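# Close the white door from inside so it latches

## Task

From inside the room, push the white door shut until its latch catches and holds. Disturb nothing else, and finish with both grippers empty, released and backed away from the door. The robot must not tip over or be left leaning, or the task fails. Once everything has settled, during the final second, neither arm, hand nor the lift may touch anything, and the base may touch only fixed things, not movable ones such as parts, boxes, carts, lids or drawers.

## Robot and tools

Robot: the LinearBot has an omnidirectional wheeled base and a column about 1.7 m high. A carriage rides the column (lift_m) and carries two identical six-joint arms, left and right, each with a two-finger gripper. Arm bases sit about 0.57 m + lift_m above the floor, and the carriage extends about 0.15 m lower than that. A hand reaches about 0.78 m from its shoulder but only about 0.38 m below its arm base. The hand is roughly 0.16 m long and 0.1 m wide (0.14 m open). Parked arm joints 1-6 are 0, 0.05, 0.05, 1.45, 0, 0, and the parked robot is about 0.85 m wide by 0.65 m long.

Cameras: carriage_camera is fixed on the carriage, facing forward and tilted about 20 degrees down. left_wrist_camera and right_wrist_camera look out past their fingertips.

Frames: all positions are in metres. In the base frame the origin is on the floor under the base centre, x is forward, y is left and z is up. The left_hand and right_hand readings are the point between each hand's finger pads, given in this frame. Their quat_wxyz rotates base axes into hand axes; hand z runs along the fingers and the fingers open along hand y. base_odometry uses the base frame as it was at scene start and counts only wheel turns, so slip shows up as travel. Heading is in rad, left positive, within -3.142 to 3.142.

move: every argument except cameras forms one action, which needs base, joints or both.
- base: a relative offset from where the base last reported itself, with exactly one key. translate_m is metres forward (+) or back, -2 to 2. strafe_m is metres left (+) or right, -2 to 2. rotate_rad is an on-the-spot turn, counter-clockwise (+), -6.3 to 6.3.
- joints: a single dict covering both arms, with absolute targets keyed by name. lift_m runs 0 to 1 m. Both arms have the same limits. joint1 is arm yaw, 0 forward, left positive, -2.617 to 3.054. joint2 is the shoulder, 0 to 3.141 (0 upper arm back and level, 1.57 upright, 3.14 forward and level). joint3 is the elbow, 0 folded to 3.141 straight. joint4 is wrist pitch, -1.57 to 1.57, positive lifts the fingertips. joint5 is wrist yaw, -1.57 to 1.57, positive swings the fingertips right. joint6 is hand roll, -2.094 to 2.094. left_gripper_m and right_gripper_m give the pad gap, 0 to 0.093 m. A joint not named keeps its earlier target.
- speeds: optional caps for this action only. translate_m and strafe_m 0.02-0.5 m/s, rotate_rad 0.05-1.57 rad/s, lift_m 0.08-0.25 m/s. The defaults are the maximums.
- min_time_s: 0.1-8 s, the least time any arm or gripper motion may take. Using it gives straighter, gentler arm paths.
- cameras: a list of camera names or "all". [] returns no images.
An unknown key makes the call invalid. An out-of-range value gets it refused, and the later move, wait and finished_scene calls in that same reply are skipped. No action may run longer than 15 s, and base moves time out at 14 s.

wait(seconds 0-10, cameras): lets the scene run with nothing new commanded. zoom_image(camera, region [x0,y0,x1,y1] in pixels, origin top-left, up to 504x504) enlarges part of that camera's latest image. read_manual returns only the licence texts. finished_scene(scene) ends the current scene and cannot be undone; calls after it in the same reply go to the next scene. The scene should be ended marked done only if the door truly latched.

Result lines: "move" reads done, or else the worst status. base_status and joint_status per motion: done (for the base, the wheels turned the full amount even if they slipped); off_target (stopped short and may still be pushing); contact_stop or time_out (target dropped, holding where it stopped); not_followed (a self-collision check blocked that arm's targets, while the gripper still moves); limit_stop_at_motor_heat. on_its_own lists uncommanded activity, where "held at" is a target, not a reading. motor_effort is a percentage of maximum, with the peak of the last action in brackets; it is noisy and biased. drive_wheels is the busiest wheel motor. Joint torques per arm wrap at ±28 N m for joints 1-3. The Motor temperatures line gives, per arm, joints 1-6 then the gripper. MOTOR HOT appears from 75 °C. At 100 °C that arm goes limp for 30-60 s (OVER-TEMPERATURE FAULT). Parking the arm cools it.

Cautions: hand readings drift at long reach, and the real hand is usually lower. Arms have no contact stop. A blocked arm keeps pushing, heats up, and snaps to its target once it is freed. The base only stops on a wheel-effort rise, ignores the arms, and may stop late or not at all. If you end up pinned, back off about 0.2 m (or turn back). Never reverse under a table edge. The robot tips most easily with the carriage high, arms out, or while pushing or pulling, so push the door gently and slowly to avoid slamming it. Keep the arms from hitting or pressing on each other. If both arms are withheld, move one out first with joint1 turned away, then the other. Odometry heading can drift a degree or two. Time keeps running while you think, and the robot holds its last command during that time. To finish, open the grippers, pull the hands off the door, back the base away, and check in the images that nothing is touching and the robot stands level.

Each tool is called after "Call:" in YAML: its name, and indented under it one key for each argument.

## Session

Call:
move:

Scene clock: 0.00 s.
Joint torques (N m): no reading
Motor temperatures (°C): left_arm=[30 34 36 29 27 30 27] | right_arm=[31 33 33 31 29 29 31]
base_odometry: x=+0.000 y=+0.000 heading=+0.000
base_status: not commanded
joint_positions: lift_m=+0.300 left_joint1_rad=-0.004 left_joint2_rad=+0.044 left_joint3_rad=+0.038 left_joint4_rad=+1.478 left_joint5_rad=-0.003 left_joint6_rad=-0.042 left_gripper_m=+0.09396 right_joint1_rad=-0.020 right_joint2_rad=+0.054 right_joint3_rad=+0.039 right_joint4_rad=+1.497 right_joint5_rad=+0.020 right_joint6_rad=+0.048 right_gripper_m=+0.09396
joint_status: not commanded
motor_effort: lift_m=+18 drive_wheels=-1
left_hand: x=+0.2410 y=+0.2976 z=+1.3090 quat_wxyz=(+0.999, -0.002, +0.049, -0.023) (m; base frame)
right_hand: x=+0.2394 y=-0.3011 z=+1.3095 quat_wxyz=(+0.999, +0.011, +0.045, +0.013) (m; base frame)
pictures: carriage_camera, left_wrist_camera, right_wrist_camera
Images, in order (width x height): carriage_camera 672x504, left_wrist_camera 672x504, right_wrist_camera 672x504.

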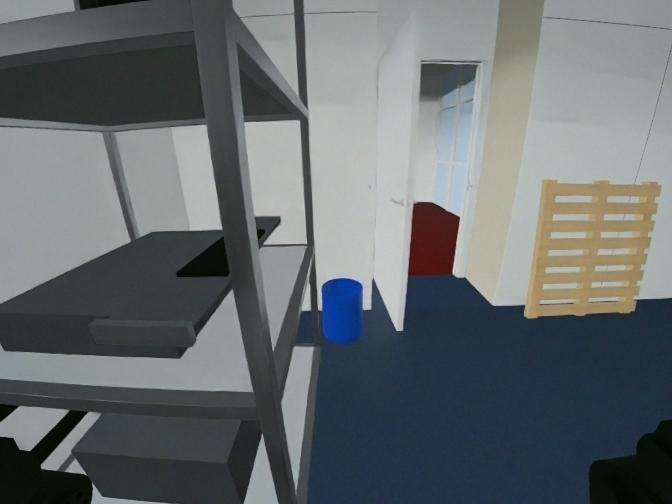

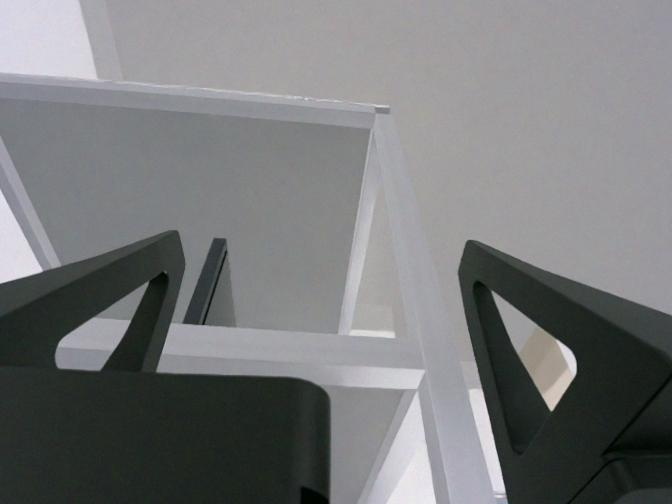

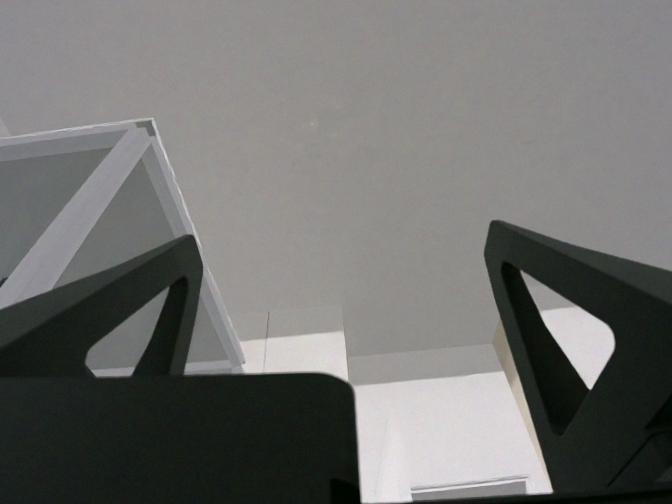

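Call:
move:
  base: {"strafe_m":-0.6}
  joints: {"lift_m":0.05}
  cameras: []

Call:
move:
  base: {"translate_m":0.98}
  joints: {"left_joint2_rad":2.6,"left_joint3_rad":2.35,"left_joint4_rad":0.25,"left_gripper_m":0}
  min_time_s: 2
  cameras: ["carriage_camera"]

Scene clock: 9.20 s.
Joint torques (N m): left_arm=[-0.18 4.03 5.56 -0.21 0.11 0.04] | right_arm=[-0.12 4.01 5.7 -0.28 -0.11 -0.05]
Motor temperatures (°C): left_arm=[30 34 37 29 27 30 27] | right_arm=[31 33 34 31 29 29 31]
move: done
base_odometry: x=-0.001 y=-0.600 heading=-0.001
base_status: done
joint_positions: lift_m=+0.050 left_joint1_rad=-0.003 left_joint2_rad=+0.044 left_joint3_rad=+0.038 left_joint4_rad=+1.478 left_joint5_rad=-0.003 left_joint6_rad=-0.042 left_gripper_m=+0.09396 right_joint1_rad=-0.020 right_joint2_rad=+0.054 right_joint3_rad=+0.039 right_joint4_rad=+1.497 right_joint5_rad=+0.020 right_joint6_rad=+0.048 right_gripper_m=+0.09396
joint_status: all done
motor_effort: lift_m=+18(19) drive_wheels=-2(20)
left_hand: x=+0.2410 y=+0.2976 z=+1.0589 quat_wxyz=(+0.999, -0.002, +0.049, -0.022) (m; base frame)
right_hand: x=+0.2394 y=-0.3011 z=+1.0594 quat_wxyz=(+0.999, +0.011, +0.045, +0.014) (m; base frame)
pictures: none
No camera images: "cameras" was empty.

Scene clock: 13.43 s.
Joint torques (N m): left_arm=[-0.18 -16.35 9.7 1.93 0.1 0.06] | right_arm=[-0.16 3.97 5.79 -0.28 -0.11 -0.05]
Motor temperatures (°C): left_arm=[30 37 38 30 27 30 27] | right_arm=[31 33 34 31 29 29 31]
move: done
base_odometry: x=+0.979 y=-0.601 heading=-0.001
base_status: done
joint_positions: lift_m=+0.050 left_joint1_rad=-0.003 left_joint2_rad=+2.596 left_joint3_rad=+2.323 left_joint4_rad=+0.256 left_joint5_rad=-0.003 left_joint6_rad=-0.042 left_gripper_m=+0.00059 right_joint1_rad=-0.020 right_joint2_rad=+0.054 right_joint3_rad=+0.039 right_joint4_rad=+1.496 right_joint5_rad=+0.020 right_joint6_rad=+0.048 right_gripper_m=+0.09396
joint_status: all done
motor_effort: lift_m=+18(19) drive_wheels=-2(15)
left_hand: x=+0.9588 y=+0.2952 z=+0.8688 quat_wxyz=(+0.701, -0.015, +0.713, -0.015) (m; base frame)
right_hand: x=+0.2395 y=-0.3011 z=+1.0595 quat_wxyz=(+0.999, +0.011, +0.045, +0.014) (m; base frame)
pictures: carriage_camera
Images, in order (width x height): carriage_camera 672x504.

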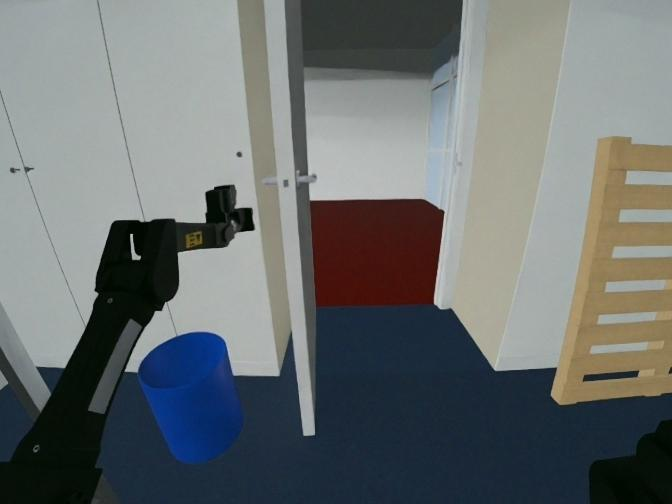

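Call:
move:
  base: {"strafe_m":-0.43}
  joints: {"lift_m":0}
  speeds: {"strafe_m":0.15}
  cameras: []

Call:
move:
  base: {"translate_m":0.17}
  speeds: {"translate_m":0.15}
  cameras: []

Call:
move:
  base: {"strafe_m":-0.25}
  speeds: {"strafe_m":0.15}
  cameras: ["carriage_camera"]

Call:
move:
  base: {"translate_m":0.2}
  speeds: {"translate_m":0.15}
  cameras: ["carriage_camera"]

Call:
move:
  base: {"translate_m":-0.2}
  cameras: []

Call:
move:
  base: {"strafe_m":0.38}
  joints: {"right_joint1_rad":0,"right_joint2_rad":2.6,"right_joint3_rad":2.35,"right_joint4_rad":0.25,"right_gripper_m":0,"left_joint2_rad":0.05,"left_joint3_rad":0.05,"left_joint4_rad":1.45}
  min_time_s: 2.5
  cameras: ["carriage_camera"]

Scene clock: 33.97 s.
Joint torques (N m): left_arm=[-0.06 -17.05 8.76 2.03 0.26 0.01] | right_arm=[-0.28 4.03 5.79 -0.28 -0.09 -0.04]
Motor temperatures (°C): left_arm=[30 50 42 34 27 30 27] | right_arm=[31 34 35 31 29 29 31]
move: done
base_odometry: x=+0.979 y=-1.031 heading=-0.001
base_status: done
joint_positions: lift_m=+0.000 left_joint1_rad=-0.005 left_joint2_rad=+2.604 left_joint3_rad=+2.333 left_joint4_rad=+0.244 left_joint5_rad=-0.016 left_joint6_rad=-0.038 left_gripper_m=+0.00058 right_joint1_rad=-0.020 right_joint2_rad=+0.054 right_joint3_rad=+0.039 right_joint4_rad=+1.496 right_joint5_rad=+0.020 right_joint6_rad=+0.048 right_gripper_m=+0.09396
joint_status: all done
motor_effort: lift_m=+18(20) drive_wheels=+0(12)
left_hand: x=+0.9598 y=+0.2962 z=+0.8151 quat_wxyz=(+0.698, -0.017, +0.716, -0.009) (m; base frame)
right_hand: x=+0.2395 y=-0.3011 z=+1.0094 quat_wxyz=(+0.999, +0.011, +0.045, +0.014) (m; base frame)
pictures: none
No camera images: "cameras" was empty.

Scene clock: 36.07 s.
Joint torques (N m): left_arm=[-0.18 -17.31 8.79 2.01 0.24 0] | right_arm=[-0.16 3.92 5.78 -0.29 -0.1 -0.05]
Motor temperatures (°C): left_arm=[30 50 43 35 27 30 27] | right_arm=[31 34 35 31 29 29 31]
move: done
base_odometry: x=+1.149 y=-1.032 heading=-0.001
base_status: done
joint_positions: lift_m=+0.000 left_joint1_rad=-0.005 left_joint2_rad=+2.604 left_joint3_rad=+2.333 left_joint4_rad=+0.244 left_joint5_rad=-0.016 left_joint6_rad=-0.038 left_gripper_m=+0.00058 right_joint1_rad=-0.020 right_joint2_rad=+0.054 right_joint3_rad=+0.039 right_joint4_rad=+1.496 right_joint5_rad=+0.020 right_joint6_rad=+0.048 right_gripper_m=+0.09396
joint_status: not commanded
motor_effort: lift_m=+19(19) drive_wheels=-1(12)
left_hand: x=+0.9598 y=+0.2962 z=+0.8151 quat_wxyz=(+0.698, -0.017, +0.716, -0.009) (m; base frame)
right_hand: x=+0.2395 y=-0.3011 z=+1.0094 quat_wxyz=(+0.999, +0.011, +0.045, +0.014) (m; base frame)
pictures: none
No camera images: "cameras" was empty.

Scene clock: 38.70 s.
Joint torques (N m): left_arm=[0.35 -17.13 8.87 2.05 0.28 -0.01] | right_arm=[-0.12 3.95 5.78 -0.27 -0.1 -0.05]
Motor temperatures (°C): left_arm=[30 50 43 35 28 30 27] | right_arm=[31 34 35 31 29 29 31]
move: done
base_odometry: x=+1.149 y=-1.282 heading=-0.001
base_status: done
joint_positions: lift_m=+0.000 left_joint1_rad=-0.011 left_joint2_rad=+2.604 left_joint3_rad=+2.333 left_joint4_rad=+0.244 left_joint5_rad=-0.018 left_joint6_rad=-0.038 left_gripper_m=+0.00057 right_joint1_rad=-0.020 right_joint2_rad=+0.054 right_joint3_rad=+0.039 right_joint4_rad=+1.496 right_joint5_rad=+0.020 right_joint6_rad=+0.048 right_gripper_m=+0.09396
joint_status: not commanded
motor_effort: lift_m=+19(19) drive_wheels=+1(12)
left_hand: x=+0.9598 y=+0.2924 z=+0.8151 quat_wxyz=(+0.697, -0.016, +0.716, -0.010) (m; base frame)
right_hand: x=+0.2395 y=-0.3011 z=+1.0094 quat_wxyz=(+0.999, +0.011, +0.045, +0.014) (m; base frame)
pictures: carriage_camera
Images, in order (width x height): carriage_camera 672x504.

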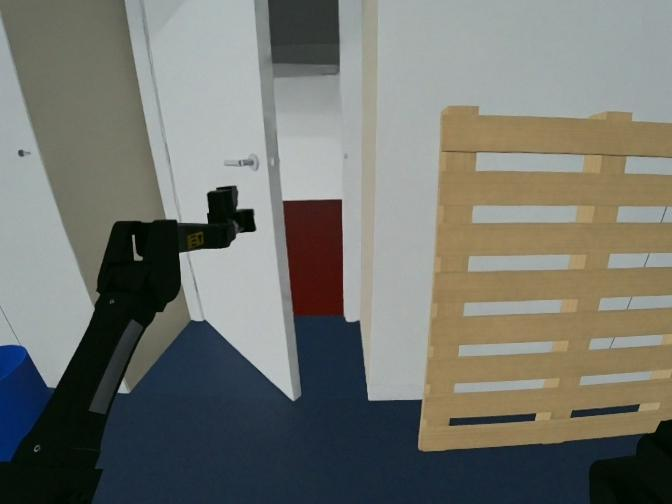

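Scene clock: 41.00 s.
Joint torques (N m): left_arm=[-0.18 -17.17 8.83 2.04 0.27 -0.01] | right_arm=[-0.18 3.89 5.75 -0.29 -0.1 -0.04]
Motor temperatures (°C): left_arm=[30 51 44 36 28 30 27] | right_arm=[31 34 35 31 29 29 31]
move: done
base_odometry: x=+1.349 y=-1.282 heading=-0.002
base_status: done
joint_positions: lift_m=+0.000 left_joint1_rad=-0.003 left_joint2_rad=+2.604 left_joint3_rad=+2.333 left_joint4_rad=+0.243 left_joint5_rad=-0.018 left_joint6_rad=-0.038 left_gripper_m=+0.00057 right_joint1_rad=-0.020 right_joint2_rad=+0.054 right_joint3_rad=+0.039 right_joint4_rad=+1.496 right_joint5_rad=+0.020 right_joint6_rad=+0.048 right_gripper_m=+0.09396
joint_status: not commanded
motor_effort: lift_m=+18(19) drive_wheels=-2(11)
left_hand: x=+0.9598 y=+0.2978 z=+0.8150 quat_wxyz=(+0.697, -0.019, +0.716, -0.008) (m; base frame)
right_hand: x=+0.2395 y=-0.3011 z=+1.0094 quat_wxyz=(+0.999, +0.011, +0.045, +0.014) (m; base frame)
pictures: carriage_camera
Images, in order (width x height): carriage_camera 672x504.

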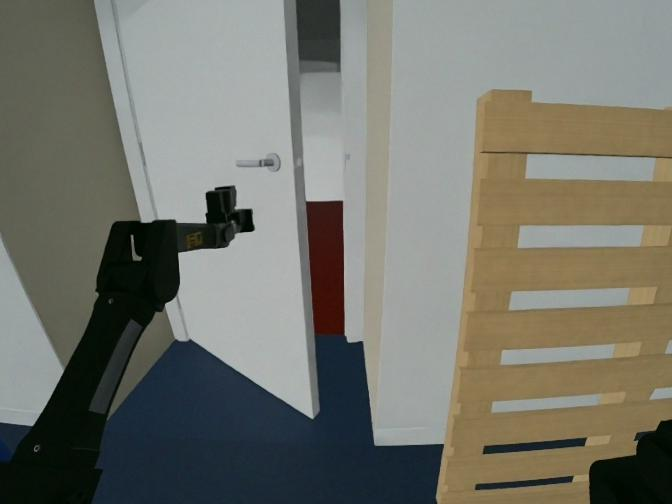

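Scene clock: 43.07 s.
Joint torques (N m): left_arm=[-0.21 -17.07 8.61 1.99 0.28 -0.01] | right_arm=[-0.2 3.97 5.79 -0.29 -0.11 -0.05]
Motor temperatures (°C): left_arm=[30 51 44 36 28 30 27] | right_arm=[31 34 35 31 29 29 31]
move: done
base_odometry: x=+1.149 y=-1.282 heading=-0.002
base_status: done
joint_positions: lift_m=+0.000 left_joint1_rad=-0.003 left_joint2_rad=+2.604 left_joint3_rad=+2.333 left_joint4_rad=+0.244 left_joint5_rad=-0.017 left_joint6_rad=-0.038 left_gripper_m=+0.00057 right_joint1_rad=-0.020 right_joint2_rad=+0.054 right_joint3_rad=+0.039 right_joint4_rad=+1.496 right_joint5_rad=+0.020 right_joint6_rad=+0.048 right_gripper_m=+0.09396
joint_status: not commanded
motor_effort: lift_m=+19(19) drive_wheels=+0(11)
left_hand: x=+0.9598 y=+0.2977 z=+0.8151 quat_wxyz=(+0.698, -0.018, +0.716, -0.008) (m; base frame)
right_hand: x=+0.2396 y=-0.3011 z=+1.0094 quat_wxyz=(+0.999, +0.011, +0.045, +0.014) (m; base frame)
pictures: none
No camera images: "cameras" was empty.

Scene clock: 45.90 s.
Joint torques (N m): left_arm=[-0.12 3.11 4.63 0.16 0.23 0.01] | right_arm=[0.34 -14.69 10.59 2.19 -0.06 -0.05]
Motor temperatures (°C): left_arm=[30 51 44 36 28 30 27] | right_arm=[31 35 35 31 29 29 31]
move: done
base_odometry: x=+1.150 y=-0.902 heading=-0.001
base_status: done
joint_positions: lift_m=+0.000 left_joint1_rad=-0.004 left_joint2_rad=+0.057 left_joint3_rad=+0.057 left_joint4_rad=+1.434 left_joint5_rad=-0.014 left_joint6_rad=-0.038 left_gripper_m=+0.00057 right_joint1_rad=-0.004 right_joint2_rad=+2.588 right_joint3_rad=+2.322 right_joint4_rad=+0.258 right_joint5_rad=+0.019 right_joint6_rad=+0.048 right_gripper_m=+0.00009
joint_status: all done
motor_effort: lift_m=+18(19) drive_wheels=-2(10)
left_hand: x=+0.2502 y=+0.2994 z=+1.0129 quat_wxyz=(+0.997, -0.008, +0.068, -0.021) (m; base frame)
right_hand: x=+0.9577 y=-0.3037 z=+0.8244 quat_wxyz=(+0.704, +0.025, +0.709, +0.008) (m; base frame)
pictures: carriage_camera
Images, in order (width x height): carriage_camera 672x504.

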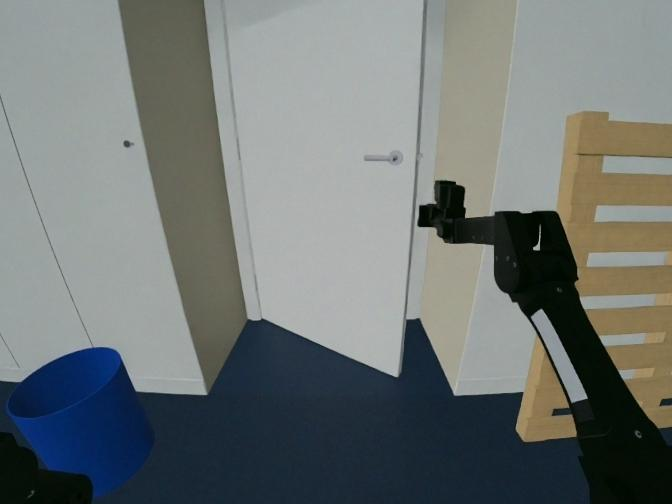

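Call:
move:
  base: {"strafe_m":0.04}
  joints: {"right_joint1_rad":0.06,"right_joint2_rad":2.7,"right_joint3_rad":2.4,"right_joint4_rad":0.3}
  cameras: []

Call:
move:
  base: {"translate_m":0.43}
  speeds: {"translate_m":0.15}
  cameras: ["carriage_camera"]

Scene clock: 55.23 s.
Joint torques (N m): left_arm=[-0.08 3.1 4.53 0.04 0.2 -0.01] | right_arm=[-1.28 -15.83 10.59 2.36 -0.08 -0.04]
Motor temperatures (°C): left_arm=[30 47 42 34 28 30 28] | right_arm=[31 41 37 34 29 29 31]
move: done
base_odometry: x=+1.149 y=-0.862 heading=-0.001
base_status: done
joint_positions: lift_m=+0.000 left_joint1_rad=-0.004 left_joint2_rad=+0.057 left_joint3_rad=+0.057 left_joint4_rad=+1.437 left_joint5_rad=-0.013 left_joint6_rad=-0.038 left_gripper_m=+0.00057 right_joint1_rad=+0.071 right_joint2_rad=+2.697 right_joint3_rad=+2.372 right_joint4_rad=+0.291 right_joint5_rad=+0.020 right_joint6_rad=+0.048 right_gripper_m=+0.00009
joint_status: all done
motor_effort: lift_m=+18(18) drive_wheels=-2(13)
left_hand: x=+0.2495 y=+0.2992 z=+1.0130 quat_wxyz=(+0.998, -0.008, +0.067, -0.021) (m; base frame)
right_hand: x=+0.9689 y=-0.2471 z=+0.7781 quat_wxyz=(+0.694, -0.001, +0.719, +0.034) (m; base frame)
pictures: none
No camera images: "cameras" was empty.

Scene clock: 59.00 s.
Joint torques (N m): left_arm=[-0.14 2.99 4.6 0.01 0.25 0.01] | right_arm=[-0.68 -16.02 10.29 2.36 0.04 -0.03]
Motor temperatures (°C): left_arm=[30 46 42 33 28 30 28] | right_arm=[31 43 37 34 29 29 31]
move: done
base_odometry: x=+1.579 y=-0.862 heading=-0.001
base_status: done
joint_positions: lift_m=+0.000 left_joint1_rad=-0.004 left_joint2_rad=+0.057 left_joint3_rad=+0.057 left_joint4_rad=+1.442 left_joint5_rad=-0.013 left_joint6_rad=-0.038 left_gripper_m=+0.00057 right_joint1_rad=+0.065 right_joint2_rad=+2.697 right_joint3_rad=+2.373 right_joint4_rad=+0.294 right_joint5_rad=+0.008 right_joint6_rad=+0.048 right_gripper_m=+0.00008
joint_status: not commanded
motor_effort: lift_m=+18(18) drive_wheels=-1(13)
left_hand: x=+0.2483 y=+0.2992 z=+1.0131 quat_wxyz=(+0.998, -0.008, +0.064, -0.021) (m; base frame)
right_hand: x=+0.9691 y=-0.2491 z=+0.7793 quat_wxyz=(+0.695, -0.004, +0.718, +0.037) (m; base frame)
pictures: carriage_camera
Images, in order (width x height): carriage_camera 672x504.

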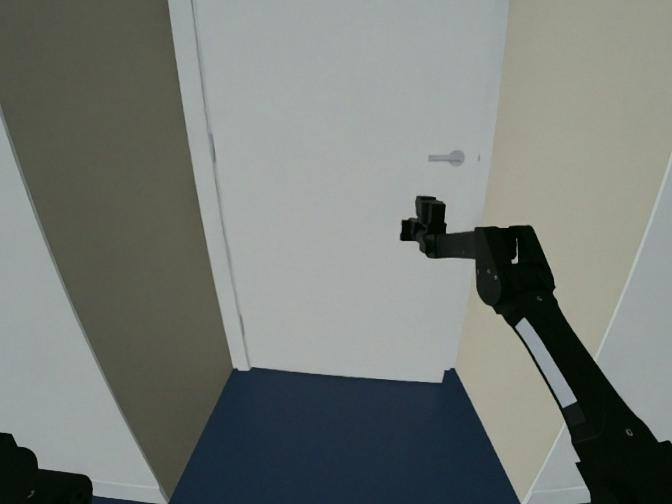

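Call:
move:
  base: {"translate_m":0.1}
  speeds: {"translate_m":0.1}
  cameras: []

Call:
move:
  base: {"translate_m":0.08}
  speeds: {"translate_m":0.06}
  cameras: ["carriage_camera"]

Call:
zoom_image:
  camera: "carriage_camera"
  region: [420, 60, 560, 400]

Scene clock: 70.60 s.
Joint torques (N m): left_arm=[-0.09 3.04 4.46 0 0.25 0.01] | right_arm=[-0.76 -16.03 10.56 2.32 0.04 -0.05]
Motor temperatures (°C): left_arm=[30 43 41 32 28 30 28] | right_arm=[31 48 38 35 29 29 31]
move: done
base_odometry: x=+1.679 y=-0.862 heading=+0.000
base_status: done
joint_positions: lift_m=+0.000 left_joint1_rad=-0.004 left_joint2_rad=+0.057 left_joint3_rad=+0.057 left_joint4_rad=+1.443 left_joint5_rad=-0.013 left_joint6_rad=-0.038 left_gripper_m=+0.00057 right_joint1_rad=+0.065 right_joint2_rad=+2.697 right_joint3_rad=+2.373 right_joint4_rad=+0.294 right_joint5_rad=+0.008 right_joint6_rad=+0.048 right_gripper_m=+0.00008
joint_status: not commanded
motor_effort: lift_m=+18(18) drive_wheels=-1(12)
left_hand: x=+0.2480 y=+0.2992 z=+1.0132 quat_wxyz=(+0.998, -0.008, +0.064, -0.021) (m; base frame)
right_hand: x=+0.9691 y=-0.2491 z=+0.7794 quat_wxyz=(+0.696, -0.004, +0.717, +0.037) (m; base frame)
pictures: none
No camera images: "cameras" was empty.

Scene clock: 72.47 s.
Joint torques (N m): left_arm=[-0.16 3.58 4.79 -0.13 0.21 -0.02] | right_arm=[-0.95 -1.8 11.3 7.45 -0.01 -0.04]
Motor temperatures (°C): left_arm=[30 42 41 32 28 30 28] | right_arm=[31 48 38 38 29 29 31]
move: done
base_odometry: x=+1.759 y=-0.862 heading=-0.001
base_status: done
joint_positions: lift_m=+0.000 left_joint1_rad=-0.004 left_joint2_rad=+0.054 left_joint3_rad=+0.054 left_joint4_rad=+1.450 left_joint5_rad=-0.012 left_joint6_rad=-0.038 left_gripper_m=+0.00057 right_joint1_rad=+0.070 right_joint2_rad=+2.543 right_joint3_rad=+2.365 right_joint4_rad=-0.174 right_joint5_rad=+0.013 right_joint6_rad=+0.048 right_gripper_m=+0.00008
joint_status: not commanded
motor_effort: lift_m=+17(18) drive_wheels=+17(29)
left_hand: x=+0.2461 y=+0.2990 z=+1.0126 quat_wxyz=(+0.998, -0.007, +0.060, -0.021) (m; base frame)
right_hand: x=+0.9342 y=-0.2493 z=+0.7740 quat_wxyz=(+0.572, -0.005, +0.820, +0.028) (m; base frame)
pictures: carriage_camera
Images, in order (width x height): carriage_camera 672x504.

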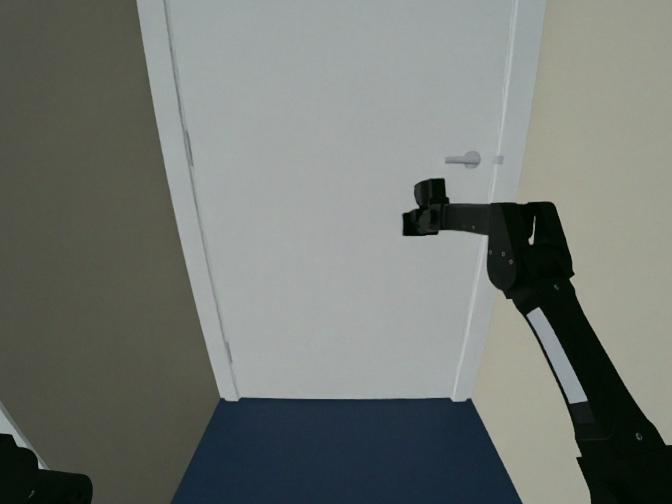

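Scaled by 1.482 from the camera's 672x504 image, which has a finer 960x720 frame.

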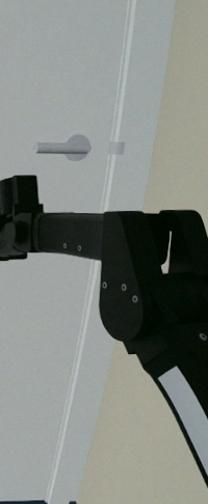

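Call:
move:
  base: {"translate_m":0.05}
  speeds: {"translate_m":0.06}
  cameras: []

Call:
move:
  base: {"translate_m":-0.31}
  speeds: {"translate_m":0.12}
  cameras: []

Call:
move:
  joints: {"right_joint1_rad":0,"right_joint2_rad":0.05,"right_joint3_rad":0.05,"right_joint4_rad":1.45}
  min_time_s: 2
  cameras: ["carriage_camera"]

Call:
zoom_image:
  camera: "carriage_camera"
  region: [380, 60, 520, 380]

Call:
zoom_image:
  camera: "carriage_camera"
  region: [400, 110, 500, 190]

Scene clock: 81.33 s.
Joint torques (N m): left_arm=[-0.1 3.49 4.9 -0.14 0.18 0.01] | right_arm=[-3.6 -7.58 10.95 7.7 0.44 -0.08]
Motor temperatures (°C): left_arm=[30 41 41 32 28 30 28] | right_arm=[31 46 40 60 29 29 31]
move: done
base_odometry: x=+1.808 y=-0.862 heading=-0.002
base_status: done
joint_positions: lift_m=+0.000 left_joint1_rad=-0.004 left_joint2_rad=+0.054 left_joint3_rad=+0.053 left_joint4_rad=+1.453 left_joint5_rad=-0.011 left_joint6_rad=-0.038 left_gripper_m=+0.00057 right_joint1_rad=+0.096 right_joint2_rad=+2.608 right_joint3_rad=+2.366 right_joint4_rad=-0.530 right_joint5_rad=-0.036 right_joint6_rad=+0.051 right_gripper_m=+0.00008
joint_status: not commanded
motor_effort: lift_m=+18(18) drive_wheels=+19(26)
left_hand: x=+0.2455 y=+0.2989 z=+1.0124 quat_wxyz=(+0.998, -0.006, +0.059, -0.021) (m; base frame)
right_hand: x=+0.8870 y=-0.2263 z=+0.6561 quat_wxyz=(+0.386, -0.027, +0.921, +0.045) (m; base frame)
pictures: none
No camera images: "cameras" was empty.

Scene clock: 84.77 s.
Joint torques (N m): left_arm=[-0.08 3.56 5.01 -0.18 0.25 0.02] | right_arm=[-0.25 -19.14 9.96 2.43 0.04 -0.11]
Motor temperatures (°C): left_arm=[30 41 40 32 28 30 28] | right_arm=[31 49 41 59 29 29 31]
move: done
base_odometry: x=+1.498 y=-0.862 heading=-0.001
base_status: done
joint_positions: lift_m=+0.000 left_joint1_rad=-0.004 left_joint2_rad=+0.054 left_joint3_rad=+0.053 left_joint4_rad=+1.453 left_joint5_rad=-0.011 left_joint6_rad=-0.038 left_gripper_m=+0.00057 right_joint1_rad=+0.060 right_joint2_rad=+2.734 right_joint3_rad=+2.378 right_joint4_rad=+0.290 right_joint5_rad=+0.008 right_joint6_rad=+0.051 right_gripper_m=+0.00007
joint_status: not commanded
motor_effort: lift_m=+18(18) drive_wheels=-1(14)
left_hand: x=+0.2456 y=+0.2989 z=+1.0124 quat_wxyz=(+0.998, -0.006, +0.059, -0.021) (m; base frame)
right_hand: x=+0.9721 y=-0.2527 z=+0.7532 quat_wxyz=(+0.682, -0.001, +0.730, +0.035) (m; base frame)
pictures: none
No camera images: "cameras" was empty.

Scene clock: 87.20 s.
Joint torques (N m): left_arm=[-0.02 3.54 4.9 -0.11 0.22 0] | right_arm=[-0.95 3 4.81 -0.06 0 -0.08]
Motor temperatures (°C): left_arm=[30 40 40 32 28 30 28] | right_arm=[31 49 41 57 29 29 31]
move: done
base_odometry: x=+1.498 y=-0.862 heading=-0.002
base_status: not commanded
joint_positions: lift_m=+0.000 left_joint1_rad=-0.004 left_joint2_rad=+0.054 left_joint3_rad=+0.053 left_joint4_rad=+1.453 left_joint5_rad=-0.011 left_joint6_rad=-0.038 left_gripper_m=+0.00057 right_joint1_rad=+0.009 right_joint2_rad=+0.058 right_joint3_rad=+0.058 right_joint4_rad=+1.438 right_joint5_rad=+0.010 right_joint6_rad=+0.051 right_gripper_m=+0.00007
joint_status: all done
motor_effort: lift_m=+18(18) drive_wheels=+1(3)
left_hand: x=+0.2456 y=+0.2989 z=+1.0124 quat_wxyz=(+0.998, -0.006, +0.059, -0.021) (m; base frame)
right_hand: x=+0.2490 y=-0.2985 z=+1.0133 quat_wxyz=(+0.997, +0.006, +0.066, +0.030) (m; base frame)
pictures: carriage_camera
Images, in order (width x height): carriage_camera 672x504.

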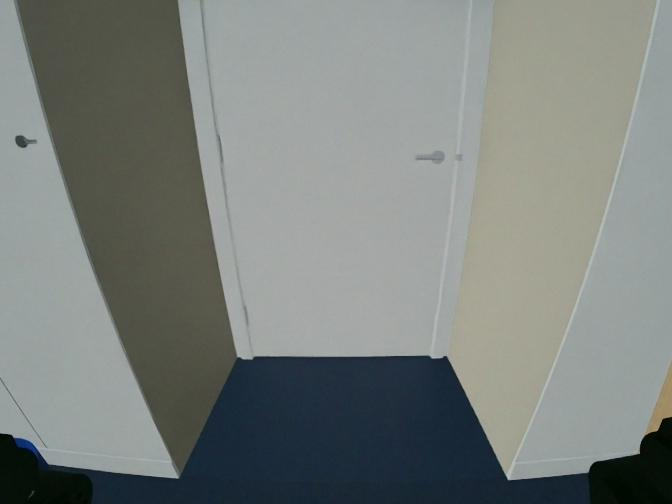

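Scaled by 1.575 from the camera's 672x504 image, which has a finer 960x720 frame.

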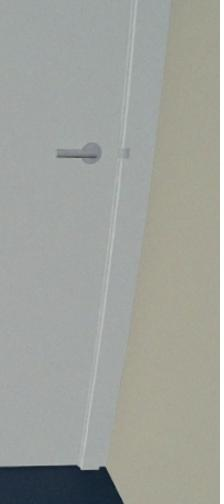

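Scaled by 5.040 from the camera's 672x504 image, which has a finer 960x720 frame.

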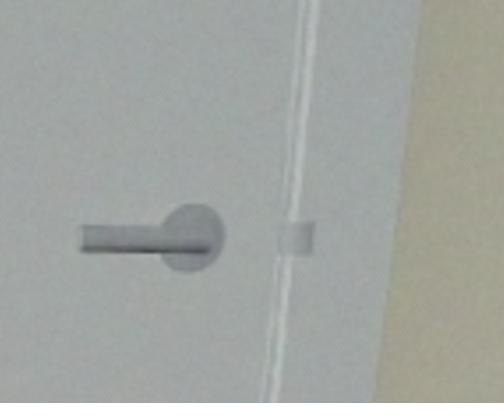

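Same look as scene 1's success.

Call:
finished_scene:
  scene: 2
  done: true

The scene is finished: the task was done.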